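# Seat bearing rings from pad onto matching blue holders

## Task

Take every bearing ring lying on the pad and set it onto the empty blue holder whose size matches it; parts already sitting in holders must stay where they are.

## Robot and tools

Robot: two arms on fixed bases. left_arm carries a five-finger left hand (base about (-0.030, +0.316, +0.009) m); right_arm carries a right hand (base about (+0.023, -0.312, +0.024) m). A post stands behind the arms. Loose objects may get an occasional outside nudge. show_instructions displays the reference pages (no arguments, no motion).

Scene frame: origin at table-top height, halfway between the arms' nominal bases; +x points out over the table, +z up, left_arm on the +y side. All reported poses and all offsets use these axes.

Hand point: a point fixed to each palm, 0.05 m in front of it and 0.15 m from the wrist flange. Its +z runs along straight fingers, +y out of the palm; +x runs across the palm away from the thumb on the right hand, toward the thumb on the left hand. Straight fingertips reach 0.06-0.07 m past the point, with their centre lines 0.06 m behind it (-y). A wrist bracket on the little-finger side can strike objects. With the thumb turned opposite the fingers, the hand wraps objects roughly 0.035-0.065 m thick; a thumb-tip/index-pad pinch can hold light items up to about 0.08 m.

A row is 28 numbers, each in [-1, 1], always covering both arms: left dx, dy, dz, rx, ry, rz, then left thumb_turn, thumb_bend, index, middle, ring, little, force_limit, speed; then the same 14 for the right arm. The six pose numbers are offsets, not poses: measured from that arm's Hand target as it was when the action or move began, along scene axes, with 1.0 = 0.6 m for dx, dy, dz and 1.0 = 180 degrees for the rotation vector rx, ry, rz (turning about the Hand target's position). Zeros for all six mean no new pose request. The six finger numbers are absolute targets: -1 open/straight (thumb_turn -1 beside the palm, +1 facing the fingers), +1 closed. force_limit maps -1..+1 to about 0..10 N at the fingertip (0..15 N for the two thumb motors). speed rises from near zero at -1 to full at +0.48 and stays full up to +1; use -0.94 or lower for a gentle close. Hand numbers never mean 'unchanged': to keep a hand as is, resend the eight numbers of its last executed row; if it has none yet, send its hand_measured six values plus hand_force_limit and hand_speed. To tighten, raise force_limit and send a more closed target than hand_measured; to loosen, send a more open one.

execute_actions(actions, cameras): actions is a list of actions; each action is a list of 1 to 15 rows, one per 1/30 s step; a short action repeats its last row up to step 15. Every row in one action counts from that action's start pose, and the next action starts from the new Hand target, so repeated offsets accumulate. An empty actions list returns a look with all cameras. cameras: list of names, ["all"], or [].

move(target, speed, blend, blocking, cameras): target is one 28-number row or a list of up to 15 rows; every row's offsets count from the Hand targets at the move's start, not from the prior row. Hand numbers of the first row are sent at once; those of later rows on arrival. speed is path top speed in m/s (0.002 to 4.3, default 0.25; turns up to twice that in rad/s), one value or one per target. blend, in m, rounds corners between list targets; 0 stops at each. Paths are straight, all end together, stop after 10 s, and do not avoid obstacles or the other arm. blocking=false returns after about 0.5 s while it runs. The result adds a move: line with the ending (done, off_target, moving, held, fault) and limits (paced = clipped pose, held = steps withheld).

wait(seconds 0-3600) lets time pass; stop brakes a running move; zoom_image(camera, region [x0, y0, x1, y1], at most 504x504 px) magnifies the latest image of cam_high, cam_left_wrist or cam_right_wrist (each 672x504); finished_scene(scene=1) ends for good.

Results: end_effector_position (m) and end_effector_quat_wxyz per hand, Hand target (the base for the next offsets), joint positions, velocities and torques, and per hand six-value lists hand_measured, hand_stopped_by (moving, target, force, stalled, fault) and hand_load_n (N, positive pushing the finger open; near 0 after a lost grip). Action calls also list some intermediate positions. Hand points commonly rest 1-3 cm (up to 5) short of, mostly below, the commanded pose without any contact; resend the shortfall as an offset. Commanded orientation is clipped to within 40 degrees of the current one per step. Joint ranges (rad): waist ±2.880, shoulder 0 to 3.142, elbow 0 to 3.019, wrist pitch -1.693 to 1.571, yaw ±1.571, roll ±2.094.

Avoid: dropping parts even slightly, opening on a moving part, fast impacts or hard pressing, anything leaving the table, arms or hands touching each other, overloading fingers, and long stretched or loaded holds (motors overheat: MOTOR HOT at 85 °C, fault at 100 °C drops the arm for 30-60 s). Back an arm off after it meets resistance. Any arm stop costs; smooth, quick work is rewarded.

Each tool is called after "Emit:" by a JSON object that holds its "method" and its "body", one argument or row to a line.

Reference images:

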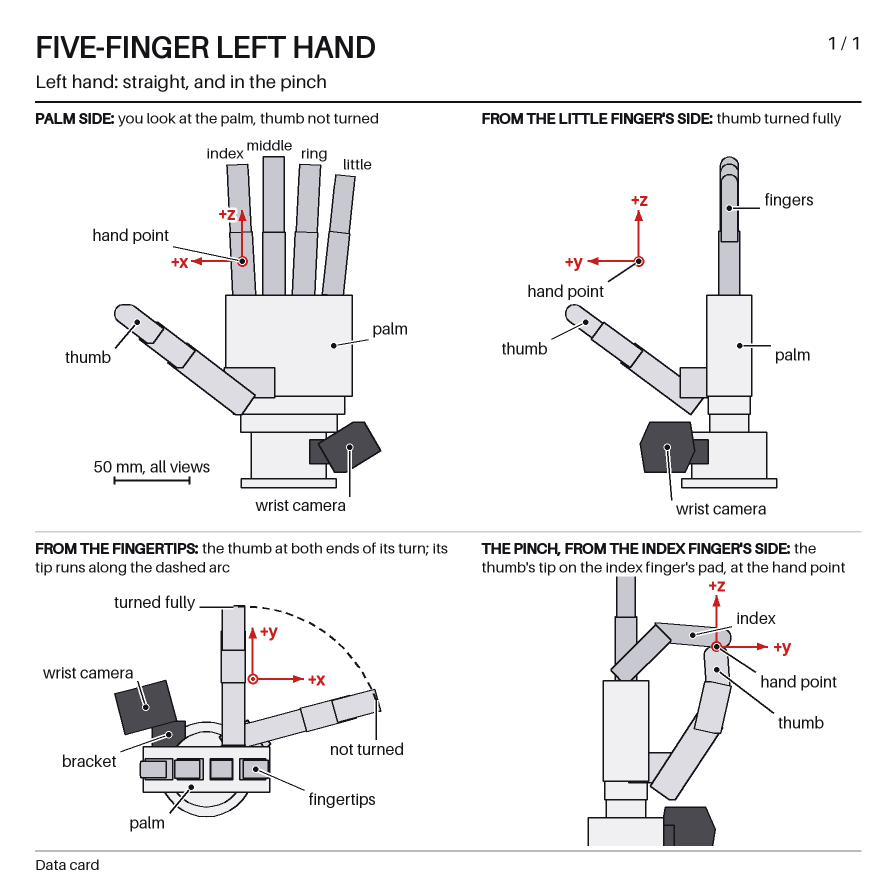

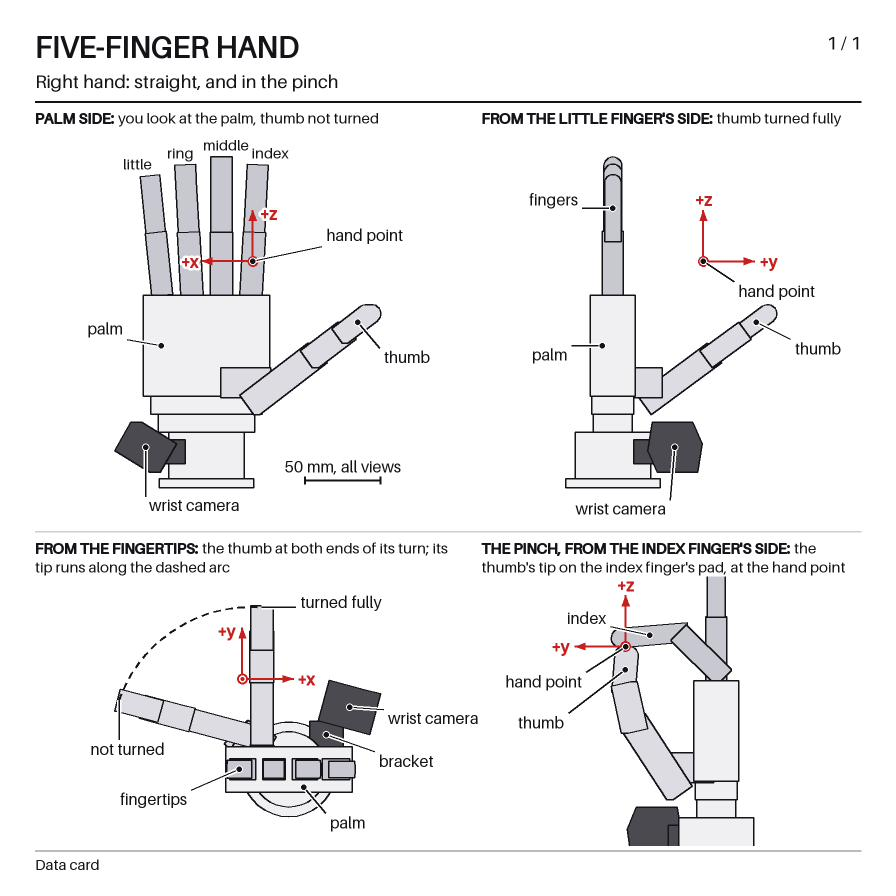

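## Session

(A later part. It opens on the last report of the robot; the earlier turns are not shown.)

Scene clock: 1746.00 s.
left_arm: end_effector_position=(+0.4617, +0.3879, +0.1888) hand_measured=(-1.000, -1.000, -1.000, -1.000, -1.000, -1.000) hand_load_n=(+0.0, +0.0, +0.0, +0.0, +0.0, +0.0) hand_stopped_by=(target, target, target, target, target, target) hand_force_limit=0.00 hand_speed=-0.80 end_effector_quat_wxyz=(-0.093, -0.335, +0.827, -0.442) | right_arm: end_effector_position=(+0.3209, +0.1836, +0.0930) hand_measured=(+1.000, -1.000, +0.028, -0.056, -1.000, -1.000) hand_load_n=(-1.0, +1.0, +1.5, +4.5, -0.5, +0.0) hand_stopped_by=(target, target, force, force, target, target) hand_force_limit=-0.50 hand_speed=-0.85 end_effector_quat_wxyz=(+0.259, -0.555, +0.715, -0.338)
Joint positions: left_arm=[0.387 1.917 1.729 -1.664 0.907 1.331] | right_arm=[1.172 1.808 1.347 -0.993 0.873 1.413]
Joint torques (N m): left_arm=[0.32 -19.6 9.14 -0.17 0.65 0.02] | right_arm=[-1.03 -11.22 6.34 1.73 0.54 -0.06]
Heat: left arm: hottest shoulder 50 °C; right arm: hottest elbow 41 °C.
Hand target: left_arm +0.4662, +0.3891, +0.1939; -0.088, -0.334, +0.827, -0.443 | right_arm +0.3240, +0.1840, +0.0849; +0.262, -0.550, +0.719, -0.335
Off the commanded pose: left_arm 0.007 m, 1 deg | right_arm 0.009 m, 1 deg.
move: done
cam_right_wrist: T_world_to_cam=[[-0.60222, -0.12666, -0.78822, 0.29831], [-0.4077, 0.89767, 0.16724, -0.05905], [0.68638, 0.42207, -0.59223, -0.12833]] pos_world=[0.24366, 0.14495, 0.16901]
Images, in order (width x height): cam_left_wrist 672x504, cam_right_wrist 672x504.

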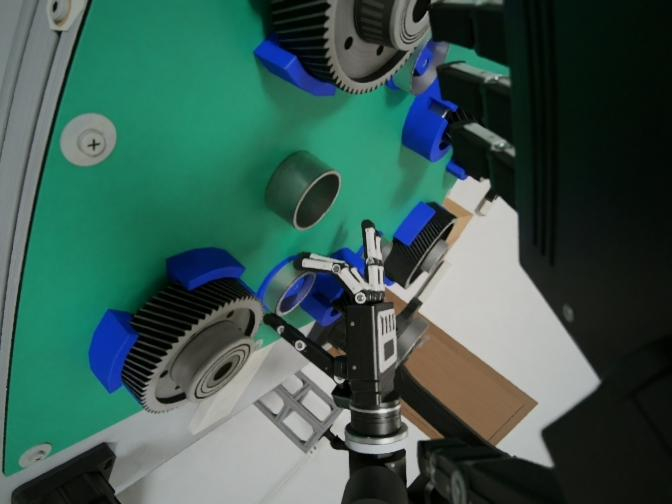

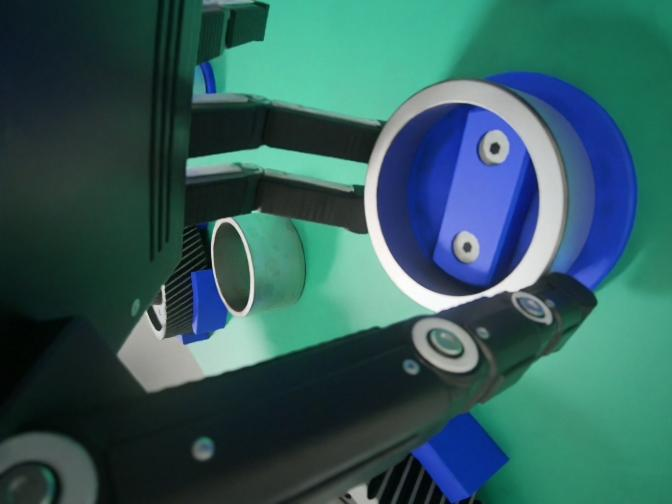

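Emit:
{"method": "move", "body": {
  "target": [0,0,0,0,0,0,-1,-1,-1,-1,-1,-1,0,-0.8, 0,0,0.007,0,0,0,1,-1,-0.15,-0.15,-1,-1,-0.5,-0.9],
  "cameras": ["cam_right_wrist","cam_left_wrist"],
  "speed": 0.03
}}

Emit:
{"method": "zoom_image", "body": {
  "camera": "cam_right_wrist",
  "region": [360, 60, 640, 340]
}}

Emit:
{"method": "zoom_image", "body": {
  "camera": "cam_left_wrist",
  "region": [250, 245, 330, 325]
}}

Scene clock: 1813.67 s.
left_arm: end_effector_position=(+0.4617, +0.3879, +0.1888) hand_measured=(-1.000, -1.000, -1.000, -1.000, -1.000, -1.000) hand_load_n=(+0.0, +0.0, +0.0, -0.5, +0.0, +0.0) hand_stopped_by=(target, target, target, target, target, target) hand_force_limit=0.00 hand_speed=-0.80 end_effector_quat_wxyz=(-0.093, -0.335, +0.827, -0.442) | right_arm: end_effector_position=(+0.3208, +0.1833, +0.0926) hand_measured=(+1.000, -1.000, -0.150, -0.150, -1.000, -1.000) hand_load_n=(+0.0, +0.0, +0.0, +0.0, +0.0, -0.5) hand_stopped_by=(target, target, target, target, target, target) hand_force_limit=-0.50 hand_speed=-0.90 end_effector_quat_wxyz=(+0.259, -0.555, +0.715, -0.338)
Joint positions: left_arm=[0.387 1.917 1.729 -1.664 0.907 1.331] | right_arm=[1.172 1.808 1.345 -0.992 0.873 1.414]
Joint torques (N m): left_arm=[0.26 -19.6 9.17 -0.21 0.66 0.02] | right_arm=[-0.09 -11.81 7.05 1.25 0.52 -0.03]
Heat: left arm: hottest shoulder 50 °C; right arm: hottest elbow 39 °C.
Hand target: left_arm +0.4662, +0.3891, +0.1939; -0.088, -0.334, +0.827, -0.443 | right_arm +0.3240, +0.1840, +0.0892; +0.262, -0.550, +0.719, -0.335
Off the commanded pose: left_arm 0.007 m, 1 deg | right_arm 0.005 m, 1 deg.
move: done
cam_right_wrist: T_world_to_cam=[[-0.60208, -0.12523, -0.78856, 0.29757], [-0.40695, 0.89784, 0.16813, -0.05913], [0.68695, 0.42213, -0.59153, -0.12862]] pos_world=[0.24346, 0.14465, 0.16851]
Images, in order (width x height): cam_left_wrist 672x504, cam_right_wrist 672x504.

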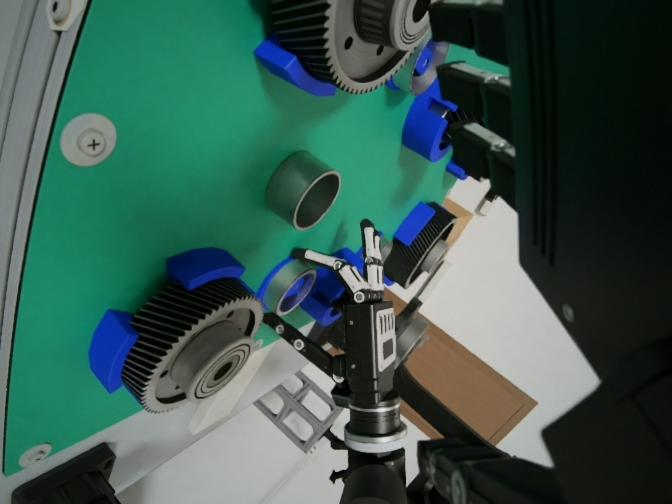

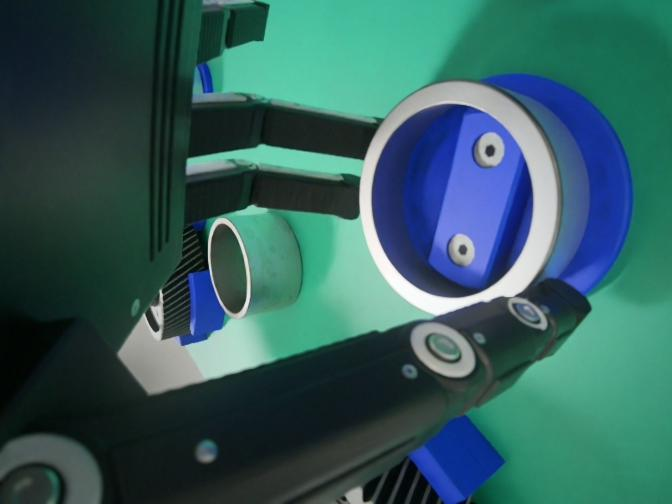

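Scaled by 1.800 from the camera's image (finer frame: 960x720).

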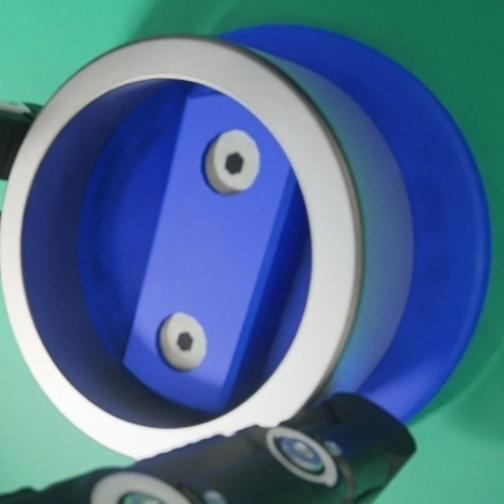

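Scaled by 6.300 from the camera's image (finer frame: 960x720).

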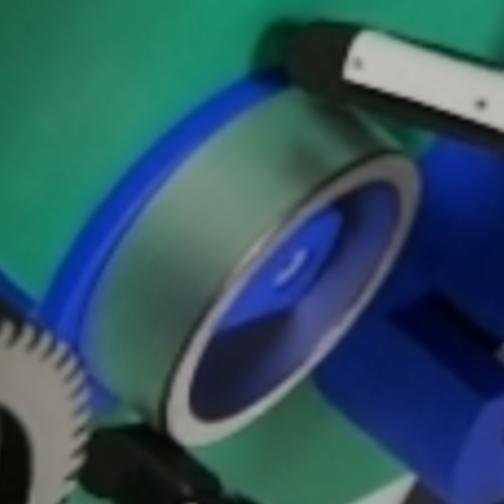

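Emit:
{"method": "move", "body": {
  "target": [
    [0,0,0,0,0,0,-1,-1,-1,-1,-1,-1,0,-0.8, -0.012,0.002,0.004,0,0,0,1,-1,-0.5,-0.5,-1,-1,-0.5,-0.7],
    [0,0,0,0,0,0,-1,-1,-1,-1,-1,-1,0,-0.8, -0.014,0.002,0.2,0,0,0,1,-1,-0.5,-0.5,-1,-1,-0.5,-0.7]
  ],
  "cameras": ["all"],
  "speed": [0.03,0.1]
}}

Emit:
{"method": "zoom_image", "body": {
  "camera": "cam_high",
  "region": [290, 170, 350, 230]
}}

Emit:
{"method": "zoom_image", "body": {
  "camera": "cam_left_wrist",
  "region": [250, 245, 330, 325]
}}

Emit:
{"method": "zoom_image", "body": {
  "camera": "cam_right_wrist",
  "region": [360, 60, 640, 340]
}}

Scene clock: 1823.90 s.
left_arm: end_effector_position=(+0.4617, +0.3879, +0.1888) hand_measured=(-1.000, -1.000, -1.000, -1.000, -1.000, -1.000) hand_load_n=(-0.5, +0.0, +0.0, +0.0, +0.0, +0.0) hand_stopped_by=(target, target, target, target, target, target) hand_force_limit=0.00 hand_speed=-0.80 end_effector_quat_wxyz=(-0.093, -0.335, +0.827, -0.442) | right_arm: end_effector_position=(+0.3145, +0.1706, +0.1882) hand_measured=(+1.000, -1.000, -0.500, -0.500, -1.000, -1.000) hand_load_n=(+0.0, +0.0, -0.5, +0.0, +0.0, +0.0) hand_stopped_by=(target, target, target, target, target, target) hand_force_limit=-0.50 hand_speed=-0.70 end_effector_quat_wxyz=(+0.243, -0.560, +0.712, -0.347)
Joint positions: left_arm=[0.387 1.917 1.729 -1.664 0.907 1.331] | right_arm=[1.175 1.714 1.487 -1.277 0.873 1.428]
Joint torques (N m): left_arm=[0.21 -19.66 9.14 -0.17 0.66 0.02] | right_arm=[0.85 -11.34 10.88 -0.06 0.59 -0.01]
Heat: left arm: hottest elbow 51 °C; right arm: hottest elbow 39 °C.
Hand target: left_arm +0.4662, +0.3891, +0.1939; -0.088, -0.334, +0.827, -0.443 | right_arm +0.3155, +0.1853, +0.2093; +0.262, -0.550, +0.719, -0.335
Off the commanded pose: left_arm 0.007 m, 1 deg | right_arm 0.026 m, 3 deg.
move: off_target (right_arm)
cam_right_wrist: T_world_to_cam=[[-0.61398, -0.15007, -0.77492, 0.37305], [-0.39948, 0.90582, 0.14109, -0.06502], [0.68077, 0.39619, -0.61611, -0.05137]] pos_world=[0.23805, 0.13523, 0.26661]

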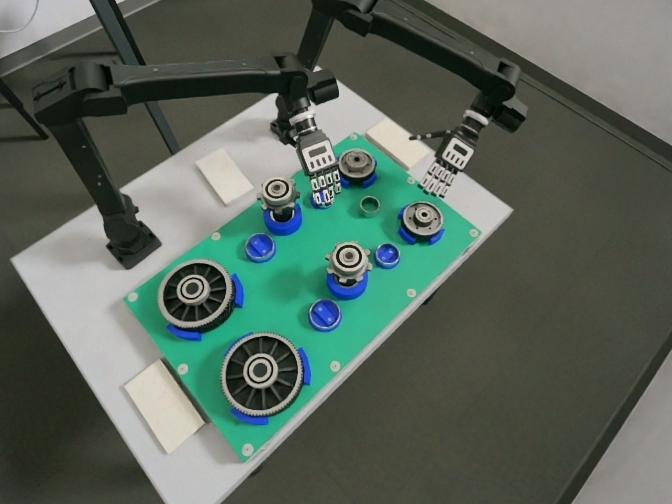

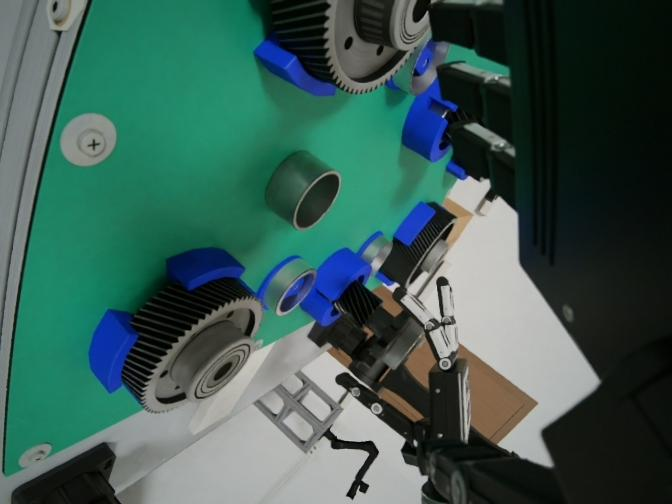

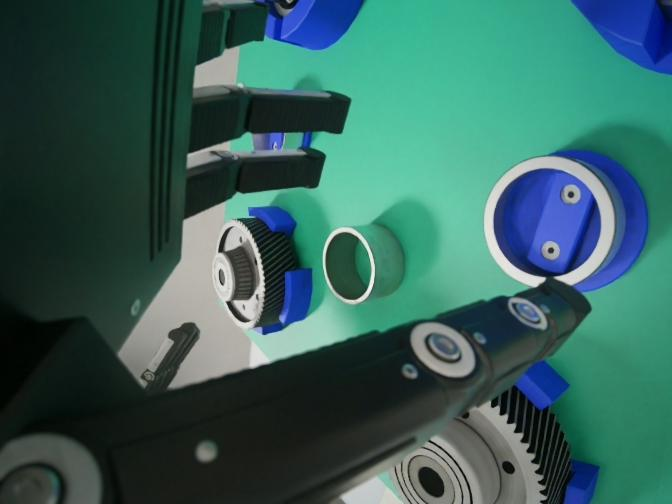

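Scaled by 8.400 from the camera's image (finer frame: 960x720).

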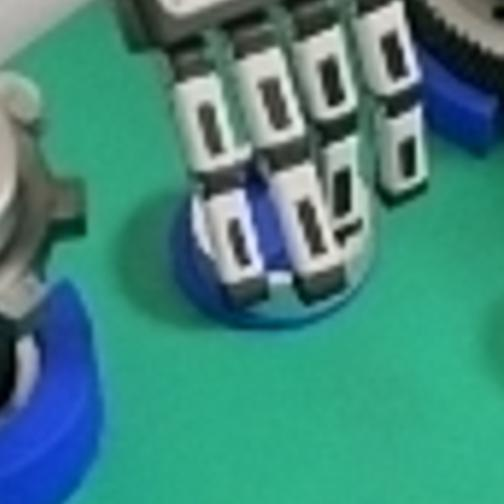

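Scaled by 6.300 from the camera's image (finer frame: 960x720).

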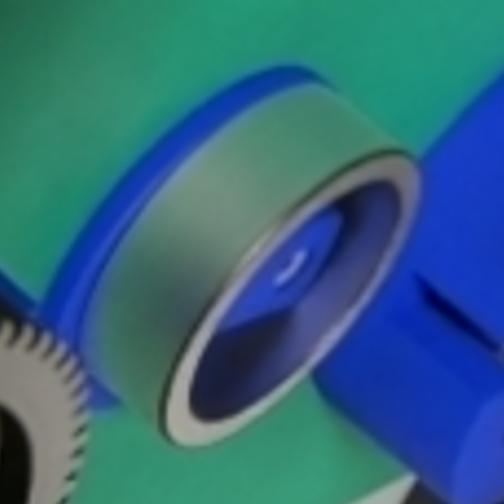

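Scaled by 1.800 from the camera's image (finer frame: 960x720).

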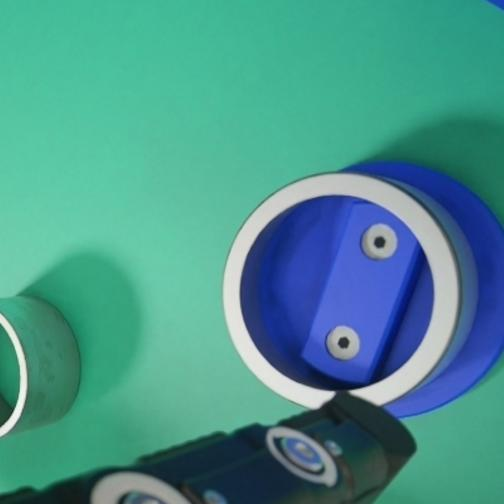

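Emit:
{"method": "move", "body": {
  "target": [0,0,0,0,0,0,-1,-1,-1,-1,-1,-1,0,-0.8, -0.08,-0.18,0.15,0,0,0,1,-1,-0.5,-0.5,-1,-1,-0.5,-0.7],
  "cameras": ["all"],
  "speed": 0.15
}}

Emit:
{"method": "zoom_image", "body": {
  "camera": "cam_high",
  "region": [290, 170, 350, 230]
}}

Emit:
{"method": "zoom_image", "body": {
  "camera": "cam_high",
  "region": [230, 220, 290, 280]
}}

Emit:
{"method": "zoom_image", "body": {
  "camera": "cam_high",
  "region": [295, 285, 355, 345]
}}

Scene clock: 1910.40 s.
left_arm: end_effector_position=(+0.4617, +0.3879, +0.1888) hand_measured=(-1.000, -1.000, -1.000, -1.000, -1.000, -1.000) hand_load_n=(+0.0, +0.0, +0.0, +0.0, +0.0, +0.0) hand_stopped_by=(target, target, target, target, target, target) hand_force_limit=0.00 hand_speed=-0.80 end_effector_quat_wxyz=(-0.093, -0.335, +0.827, -0.442) | right_arm: end_effector_position=(+0.2702, +0.0768, +0.3028) hand_measured=(+1.000, -1.000, -0.500, -0.500, -1.000, -1.000) hand_load_n=(+0.0, +0.0, +0.0, +0.0, -0.5, +0.0) hand_stopped_by=(target, target, target, target, target, target) hand_force_limit=-0.50 hand_speed=-0.70 end_effector_quat_wxyz=(+0.264, -0.550, +0.719, -0.333)
Joint positions: left_arm=[0.387 1.917 1.729 -1.664 0.907 1.331] | right_arm=[1.197 1.384 1.402 -1.492 0.873 1.463]
Joint torques (N m): left_arm=[0.32 -19.66 9.16 -0.2 0.66 0.02] | right_arm=[0.79 -7.18 7.83 0.14 0.73 -0.03]
Heat: left arm: hottest shoulder 51 °C; right arm: hottest elbow 44 °C.
Hand target: left_arm +0.4662, +0.3891, +0.1939; -0.088, -0.334, +0.827, -0.443 | right_arm +0.2675, +0.0773, +0.2991; +0.262, -0.550, +0.719, -0.335
Off the commanded pose: left_arm 0.007 m, 1 deg | right_arm 0.004 m, 0 deg.
move: done
cam_right_wrist: T_world_to_cam=[[-0.6005, -0.10709, -0.79242, 0.41893], [-0.40193, 0.89713, 0.18334, -0.02524], [0.69127, 0.42859, -0.58177, 0.07084]] pos_world=[0.19245, 0.03715, 0.3778]

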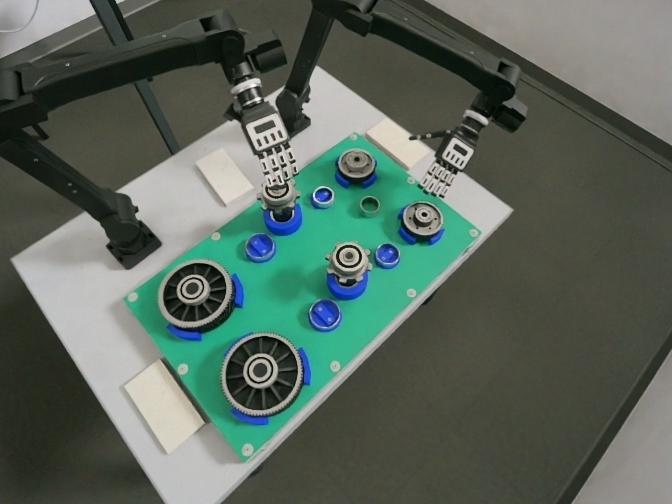

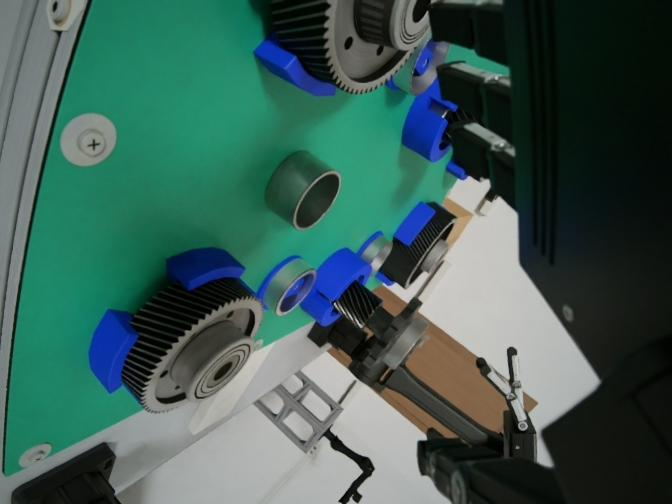

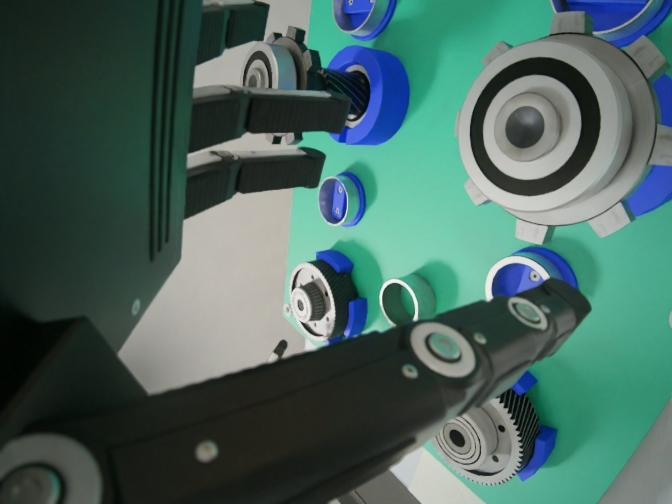

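Scaled by 8.400 from the camera's image (finer frame: 960x720).

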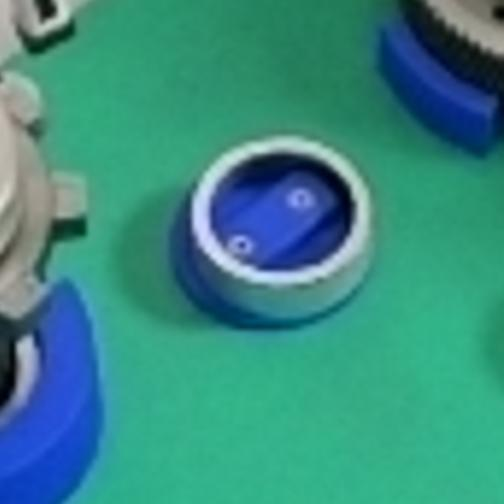

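Scaled by 8.400 from the camera's image (finer frame: 960x720).

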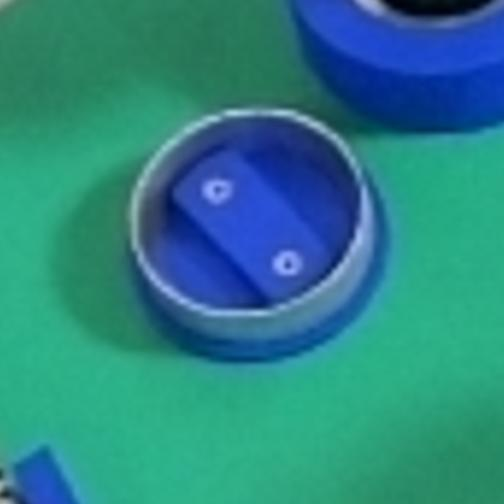

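Scaled by 8.400 from the camera's image (finer frame: 960x720).

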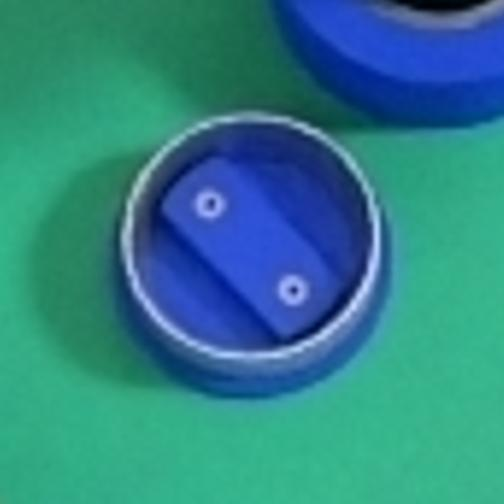

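Emit:
{"method": "move", "body": {
  "target": [0,0,0,0,0,0,-1,-1,-1,-1,-1,-1,0,-0.8, 0.084,0.183,-0.14,0,0,0,1,-1,-0.28,-0.28,-1,-1,-0.5,-0.7],
  "cameras": ["cam_right_wrist"],
  "speed": 0.15
}}

Scene clock: 1962.37 s.
left_arm: end_effector_position=(+0.4617, +0.3879, +0.1888) hand_measured=(-1.000, -1.000, -1.000, -1.000, -1.000, -1.000) hand_load_n=(+0.0, -0.5, +0.0, -0.5, +0.0, +0.0) hand_stopped_by=(target, target, target, target, target, target) hand_force_limit=0.00 hand_speed=-0.80 end_effector_quat_wxyz=(-0.093, -0.335, +0.827, -0.442) | right_arm: end_effector_position=(+0.3083, +0.1717, +0.1959) hand_measured=(+1.000, -1.000, -0.280, -0.280, -1.000, -1.000) hand_load_n=(+0.0, +0.0, +0.0, +0.0, +0.0, +0.0) hand_stopped_by=(target, target, target, target, target, target) hand_force_limit=-0.50 hand_speed=-0.70 end_effector_quat_wxyz=(+0.242, -0.559, +0.713, -0.347)
Joint positions: left_arm=[0.387 1.917 1.729 -1.664 0.907 1.331] | right_arm=[1.187 1.711 1.504 -1.314 0.873 1.451]
Joint torques (N m): left_arm=[0.32 -19.6 9.11 -0.18 0.67 0.02] | right_arm=[-0.73 -11.16 11.08 0.83 0.67 -0.19]
Heat: left arm: hottest shoulder 51 °C; right arm: hottest elbow 42 °C.
Hand target: left_arm +0.4662, +0.3891, +0.1939; -0.088, -0.334, +0.827, -0.443 | right_arm +0.3180, +0.1871, +0.2152; +0.262, -0.550, +0.719, -0.335
Off the commanded pose: left_arm 0.007 m, 1 deg | right_arm 0.026 m, 3 deg.
move: off_target (right_arm)
cam_right_wrist: T_world_to_cam=[[-0.61488, -0.14751, -0.7747, 0.37519], [-0.39672, 0.90686, 0.14221, -0.07075], [0.68157, 0.39478, -0.61613, -0.04287]] pos_world=[0.23184, 0.13642, 0.27431]

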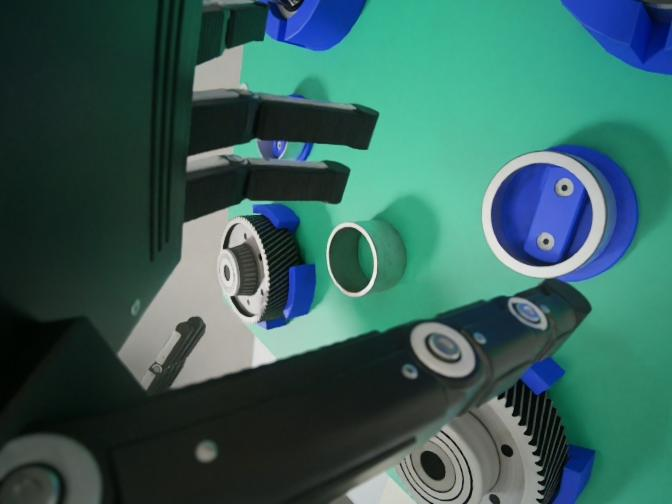

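Emit:
{"method": "move", "body": {
  "target": [0,0,0,0,0,0,-1,-1,-1,-1,-1,-1,0,-0.8, -0.0008,0,-0.148,0,0,0,1,-1,-0.28,-0.28,-1,-1,-0.5,-0.7],
  "cameras": ["cam_right_wrist","cam_left_wrist"],
  "speed": 0.1
}}

Emit:
{"method": "zoom_image", "body": {
  "camera": "cam_left_wrist",
  "region": [240, 225, 340, 325]
}}

Scene clock: 1971.10 s.
left_arm: end_effector_position=(+0.4617, +0.3879, +0.1888) hand_measured=(-1.000, -1.000, -1.000, -1.000, -1.000, -1.000) hand_load_n=(+0.0, +0.0, +0.0, +0.0, +0.0, +0.0) hand_stopped_by=(target, target, target, target, target, target) hand_force_limit=0.00 hand_speed=-0.80 end_effector_quat_wxyz=(-0.093, -0.335, +0.827, -0.442) | right_arm: end_effector_position=(+0.3135, +0.1864, +0.1304) hand_measured=(+1.000, -1.000, -0.280, -0.280, -1.000, -1.000) hand_load_n=(+0.0, +0.0, +0.0, +0.0, +0.0, +0.0) hand_stopped_by=(target, target, target, target, target, target) hand_force_limit=-0.50 hand_speed=-0.70 end_effector_quat_wxyz=(+0.262, -0.550, +0.719, -0.335)
Joint positions: left_arm=[0.387 1.917 1.729 -1.664 0.907 1.331] | right_arm=[1.187 1.769 1.398 -1.099 0.873 1.451]
Joint torques (N m): left_arm=[0.32 -19.6 9.16 -0.18 0.66 0.02] | right_arm=[-1.32 -10.81 7.43 1.26 0.64 -0.12]
Heat: left arm: hottest shoulder 51 °C; right arm: hottest elbow 42 °C.
Hand target: left_arm +0.4662, +0.3891, +0.1939; -0.088, -0.334, +0.827, -0.443 | right_arm +0.3175, +0.1871, +0.1265; +0.262, -0.550, +0.719, -0.335
Off the commanded pose: left_arm 0.007 m, 1 deg | right_arm 0.006 m, 0 deg.
move: done
cam_right_wrist: T_world_to_cam=[[-0.60169, -0.11007, -0.79111, 0.32075], [-0.39943, 0.89918, 0.17869, -0.07521], [0.69168, 0.42351, -0.58499, -0.1051]] pos_world=[0.23565, 0.14744, 0.2057]
Images, in order (width x height): cam_left_wrist 672x504, cam_right_wrist 672x504.

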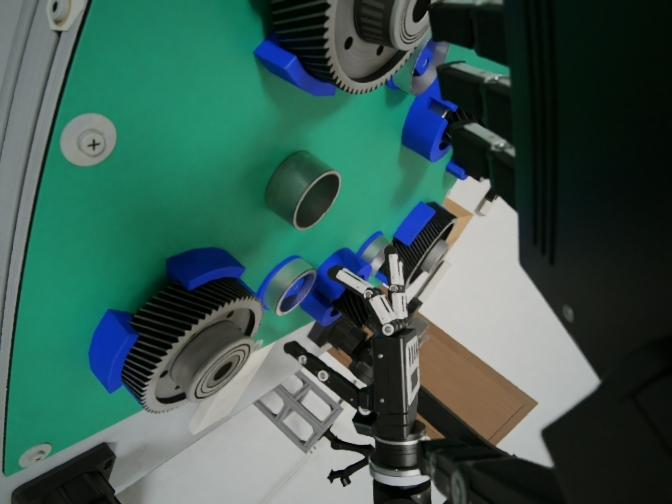

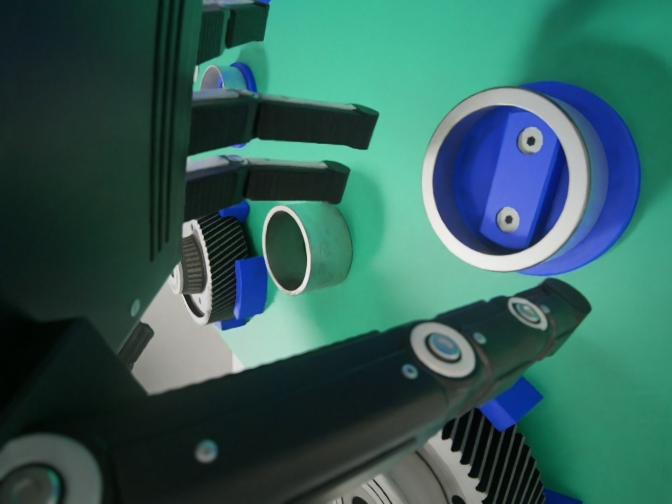

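Scaled by 5.040 from the camera's image (finer frame: 960x720).

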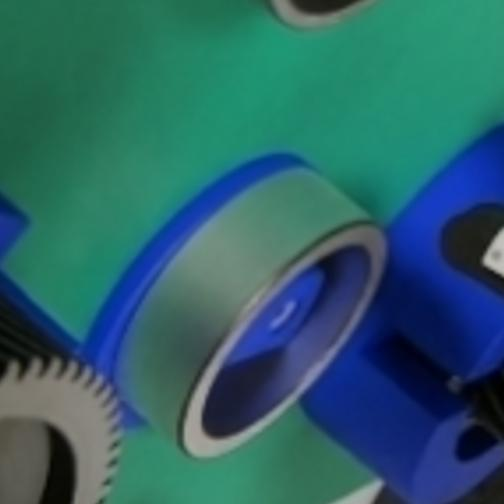

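Emit:
{"method": "move", "body": {
  "target": [0,0,0,0,0,0,-1,-1,-1,-1,-1,-1,0,-0.8, 0.0015,-0.003,-0.0575,0,0,0,1,-1,-0.28,-0.28,-1,-1,-0.5,-0.7],
  "cameras": ["cam_right_wrist","cam_left_wrist"],
  "speed": 0.06
}}

Emit:
{"method": "zoom_image", "body": {
  "camera": "cam_left_wrist",
  "region": [240, 225, 340, 325]
}}

Scene clock: 1984.93 s.
left_arm: end_effector_position=(+0.4617, +0.3879, +0.1888) hand_measured=(-1.000, -1.000, -1.000, -1.000, -1.000, -1.000) hand_load_n=(+0.0, +0.0, +0.0, +0.0, +0.0, +0.0) hand_stopped_by=(target, target, target, target, target, target) hand_force_limit=0.00 hand_speed=-0.80 end_effector_quat_wxyz=(-0.093, -0.335, +0.827, -0.442) | right_arm: end_effector_position=(+0.3140, +0.1855, +0.0976) hand_measured=(+1.000, -1.000, -0.280, -0.280, -1.000, -1.000) hand_load_n=(+0.0, +0.0, +0.0, +0.0, +0.0, +0.0) hand_stopped_by=(target, target, target, target, target, target) hand_force_limit=-0.50 hand_speed=-0.70 end_effector_quat_wxyz=(+0.263, -0.549, +0.719, -0.334)
Joint positions: left_arm=[0.387 1.917 1.729 -1.664 0.907 1.331] | right_arm=[1.186 1.8 1.346 -1.011 0.873 1.448]
Joint torques (N m): left_arm=[0.26 -19.66 9.16 -0.18 0.66 0.02] | right_arm=[-0.5 -10.75 7.12 1.09 0.61 -0.2]
Heat: left arm: hottest shoulder 51 °C; right arm: hottest elbow 42 °C.
Hand target: left_arm +0.4662, +0.3891, +0.1939; -0.088, -0.334, +0.827, -0.443 | right_arm +0.3183, +0.1852, +0.0919; +0.262, -0.550, +0.719, -0.335
Off the commanded pose: left_arm 0.007 m, 1 deg | right_arm 0.007 m, 0 deg.
move: done
cam_right_wrist: T_world_to_cam=[[-0.60056, -0.10783, -0.79227, 0.29444], [-0.40008, 0.89843, 0.18099, -0.06826], [0.69229, 0.42567, -0.5827, -0.12514]] pos_world=[0.23615, 0.14635, 0.17271]
Images, in order (width x height): cam_left_wrist 672x504, cam_right_wrist 672x504.

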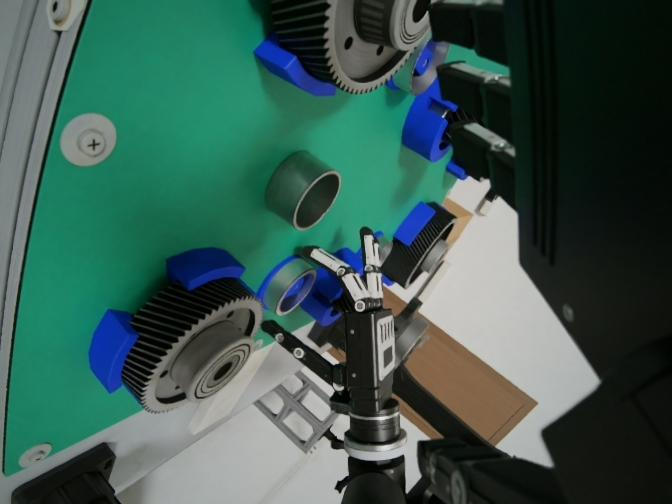

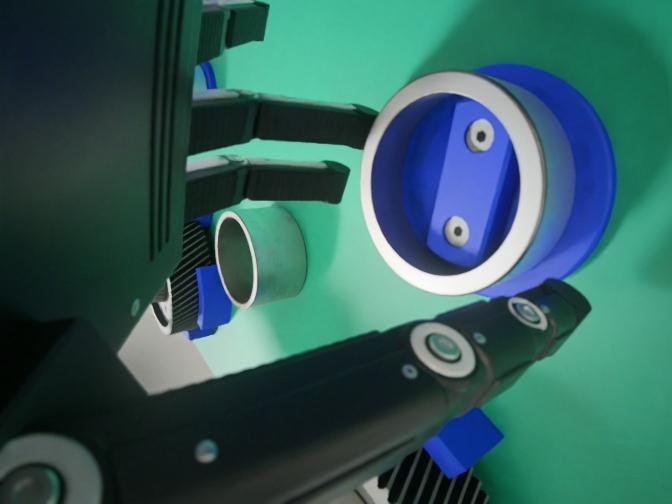

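Scaled by 5.040 from the camera's image (finer frame: 960x720).

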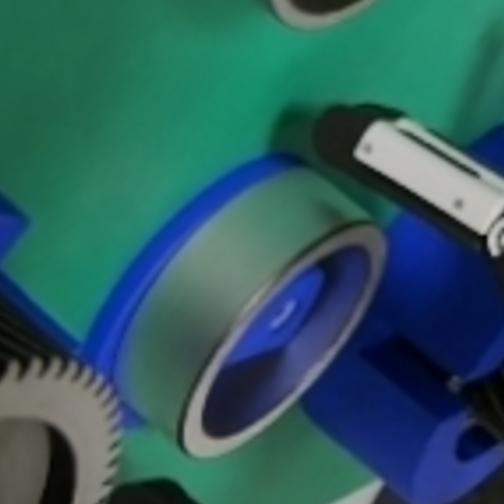

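Emit:
{"method": "move", "body": {
  "target": [0,0,0,0,0,0,-1,-1,-1,-1,-1,-1,0,-0.8, 0.0,0.0,-0.0133,0,0,0,1,-1,-0.28,-0.28,-1,-1,-0.5,-0.7],
  "cameras": ["cam_right_wrist"],
  "speed": 0.06
}}

Scene clock: 1994.60 s.
left_arm: end_effector_position=(+0.4617, +0.3879, +0.1888) hand_measured=(-1.000, -1.000, -1.000, -1.000, -1.000, -1.000) hand_load_n=(-0.5, +0.0, +0.0, +0.0, +0.0, +0.0) hand_stopped_by=(target, target, target, target, target, target) hand_force_limit=0.00 hand_speed=-0.80 end_effector_quat_wxyz=(-0.093, -0.335, +0.827, -0.442) | right_arm: end_effector_position=(+0.3144, +0.1866, +0.0919) hand_measured=(+1.000, -1.000, -0.280, -0.280, -1.000, -1.000) hand_load_n=(+0.0, +0.0, +0.0, +0.0, -0.5, +0.0) hand_stopped_by=(target, target, target, target, target, target) hand_force_limit=-0.50 hand_speed=-0.70 end_effector_quat_wxyz=(+0.265, -0.548, +0.720, -0.332)
Joint positions: left_arm=[0.387 1.917 1.729 -1.664 0.907 1.331] | right_arm=[1.186 1.806 1.338 -0.992 0.873 1.448]
Joint torques (N m): left_arm=[0.26 -19.66 9.16 -0.17 0.66 0.02] | right_arm=[-0.97 -11.22 6.98 1.09 0.6 -0.19]
Heat: left arm: hottest shoulder 51 °C; right arm: hottest elbow 42 °C.
Hand target: left_arm +0.4662, +0.3891, +0.1939; -0.088, -0.334, +0.827, -0.443 | right_arm +0.3184, +0.1853, +0.0839; +0.262, -0.550, +0.719, -0.335
Off the commanded pose: left_arm 0.007 m, 1 deg | right_arm 0.009 m, 1 deg.
move: done
cam_right_wrist: T_world_to_cam=[[-0.59915, -0.10375, -0.79389, 0.28919], [-0.40041, 0.89749, 0.18491, -0.0681], [0.69332, 0.42867, -0.57927, -0.13046]] pos_world=[0.23645, 0.14705, 0.16661]

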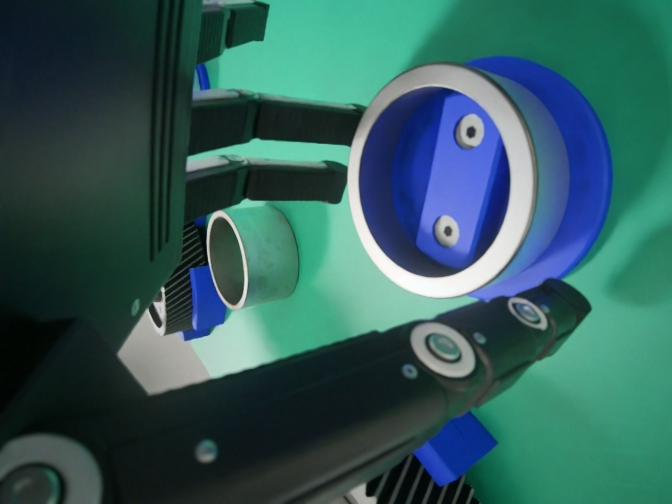

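Emit:
{"method": "move", "body": {
  "target": [0,0,0,0,0,0,-1,-1,-1,-1,-1,-1,0,-0.8, 0.0,0.0,0,0,0,0,1,-1,-0.08,-0.15,-1,-1,-0.3,-0.88],
  "cameras": ["cam_right_wrist"],
  "speed": 0.06
}}

Emit:
{"method": "zoom_image", "body": {
  "camera": "cam_right_wrist",
  "region": [340, 40, 620, 320]
}}

Scene clock: 2004.40 s.
left_arm: end_effector_position=(+0.4617, +0.3879, +0.1888) hand_measured=(-1.000, -1.000, -1.000, -1.000, -1.000, -1.000) hand_load_n=(+0.0, -0.5, +0.0, +0.0, -0.5, +0.0) hand_stopped_by=(target, target, target, target, target, target) hand_force_limit=0.00 hand_speed=-0.80 end_effector_quat_wxyz=(-0.093, -0.335, +0.827, -0.442) | right_arm: end_effector_position=(+0.3146, +0.1865, +0.0919) hand_measured=(+1.000, -1.000, -0.080, -0.150, -1.000, -1.000) hand_load_n=(+0.0, +0.0, +0.0, +0.0, +0.0, +0.0) hand_stopped_by=(target, target, target, target, target, target) hand_force_limit=-0.30 hand_speed=-0.88 end_effector_quat_wxyz=(+0.265, -0.548, +0.720, -0.333)
Joint positions: left_arm=[0.387 1.917 1.729 -1.664 0.907 1.331] | right_arm=[1.185 1.806 1.338 -0.992 0.873 1.448]
Joint torques (N m): left_arm=[0.26 -19.6 9.16 -0.16 0.66 0.02] | right_arm=[-0.62 -10.64 7.02 1.24 0.63 -0.2]
Heat: left arm: hottest shoulder 51 °C; right arm: hottest elbow 42 °C.
Hand target: left_arm +0.4662, +0.3891, +0.1939; -0.088, -0.334, +0.827, -0.443 | right_arm +0.3184, +0.1852, +0.0839; +0.262, -0.550, +0.719, -0.335
Off the commanded pose: left_arm 0.007 m, 1 deg | right_arm 0.009 m, 1 deg.
move: done
cam_right_wrist: T_world_to_cam=[[-0.5992, -0.10355, -0.79387, 0.28922], [-0.40007, 0.89764, 0.18488, -0.06807], [0.69347, 0.42839, -0.5793, -0.13048]] pos_world=[0.23655, 0.14695, 0.16661]

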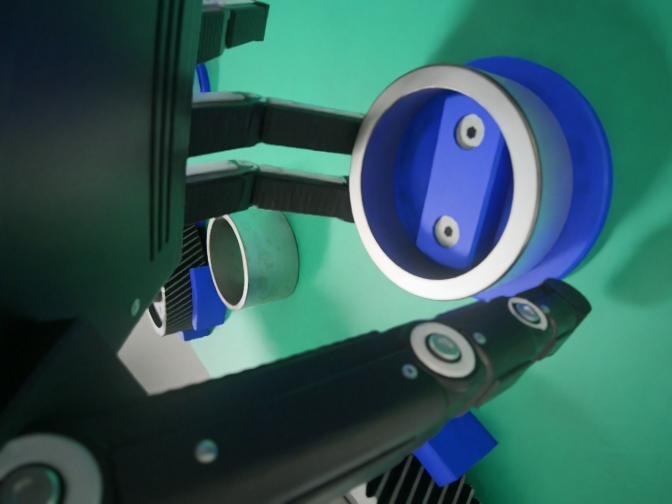

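Scaled by 1.800 from the camera's image (finer frame: 960x720).

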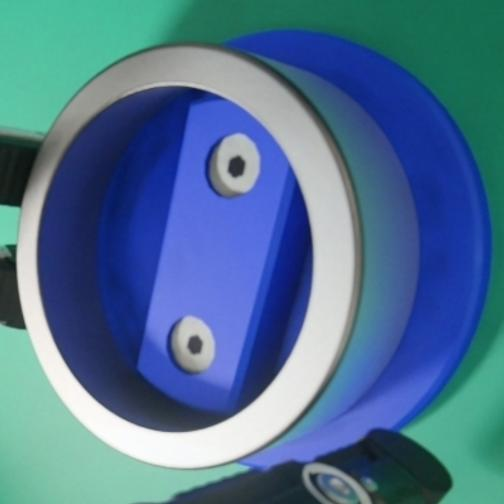

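Emit:
{"method": "move", "body": {
  "target": [0,0,0,0,0,0,-1,-1,-1,-1,-1,-1,0,-0.8, 0.0,0.0,0,0,0,0,1,-1,-0.03,-0.1,-1,-1,-0.3,-0.9],
  "cameras": ["cam_right_wrist","cam_left_wrist"],
  "speed": 0.06
}}

Emit:
{"method": "zoom_image", "body": {
  "camera": "cam_right_wrist",
  "region": [340, 40, 620, 320]
}}

Emit:
{"method": "zoom_image", "body": {
  "camera": "cam_left_wrist",
  "region": [240, 225, 340, 325]
}}

Scene clock: 2016.53 s.
left_arm: end_effector_position=(+0.4617, +0.3879, +0.1888) hand_measured=(-1.000, -1.000, -1.000, -1.000, -1.000, -1.000) hand_load_n=(+0.0, -0.5, +0.0, +0.0, +0.0, -0.5) hand_stopped_by=(target, target, target, target, target, target) hand_force_limit=0.00 hand_speed=-0.80 end_effector_quat_wxyz=(-0.093, -0.335, +0.827, -0.442) | right_arm: end_effector_position=(+0.3159, +0.1857, +0.0919) hand_measured=(+1.000, -1.000, -0.030, -0.100, -1.000, -1.000) hand_load_n=(+0.0, +0.0, +0.0, +0.0, +0.0, +0.0) hand_stopped_by=(target, target, target, target, target, target) hand_force_limit=-0.30 hand_speed=-0.90 end_effector_quat_wxyz=(+0.265, -0.547, +0.721, -0.333)
Joint positions: left_arm=[0.387 1.917 1.729 -1.664 0.907 1.331] | right_arm=[1.183 1.806 1.338 -0.992 0.873 1.448]
Joint torques (N m): left_arm=[0.26 -19.72 9.14 -0.17 0.66 0.03] | right_arm=[-0.79 -11.46 6.87 1.09 0.61 -0.19]
Heat: left arm: hottest shoulder 51 °C; right arm: hottest elbow 42 °C.
Hand target: left_arm +0.4662, +0.3891, +0.1939; -0.088, -0.334, +0.827, -0.443 | right_arm +0.3183, +0.1853, +0.0839; +0.262, -0.550, +0.719, -0.335
Off the commanded pose: left_arm 0.007 m, 1 deg | right_arm 0.008 m, 1 deg.
move: done
cam_right_wrist: T_world_to_cam=[[-0.59945, -0.10191, -0.79389, 0.28976], [-0.39763, 0.89873, 0.18487, -0.06775], [0.69465, 0.4265, -0.57927, -0.13113]] pos_world=[0.23785, 0.14634, 0.16661]
Images, in order (width x height): cam_left_wrist 672x504, cam_right_wrist 672x504.

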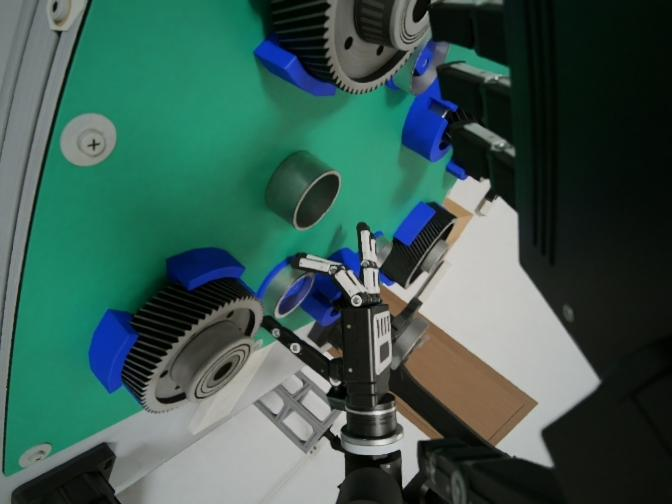

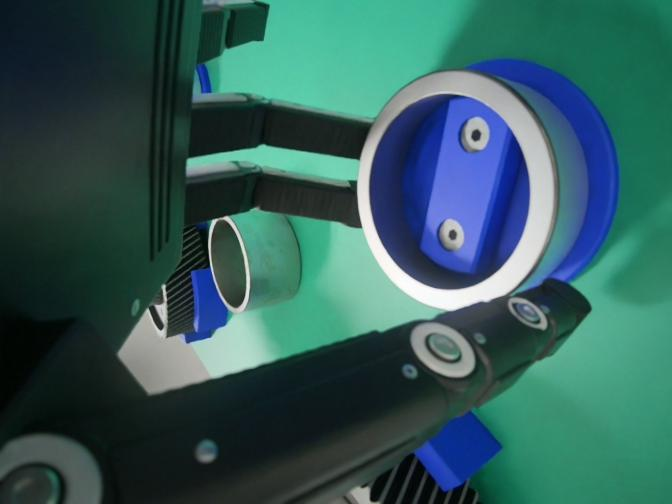

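Scaled by 1.800 from the camera's image (finer frame: 960x720).

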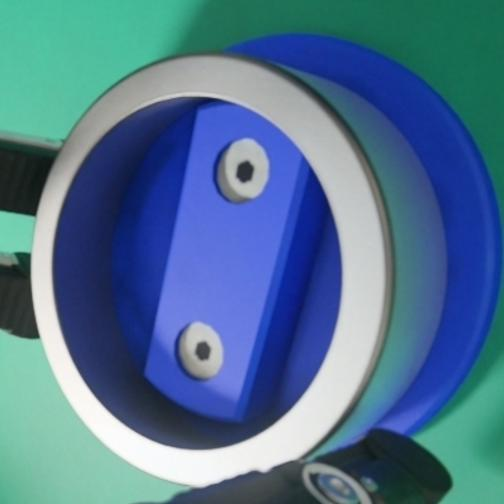

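Scaled by 5.040 from the camera's image (finer frame: 960x720).

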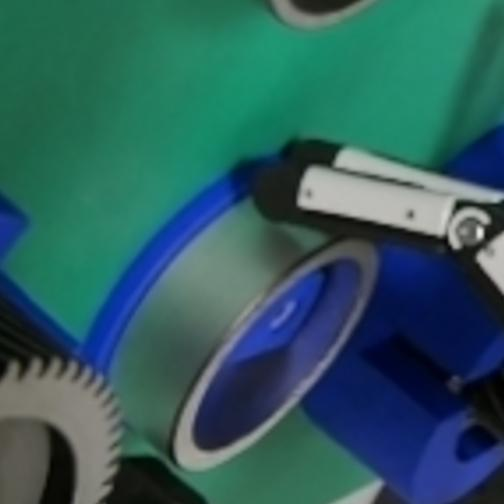

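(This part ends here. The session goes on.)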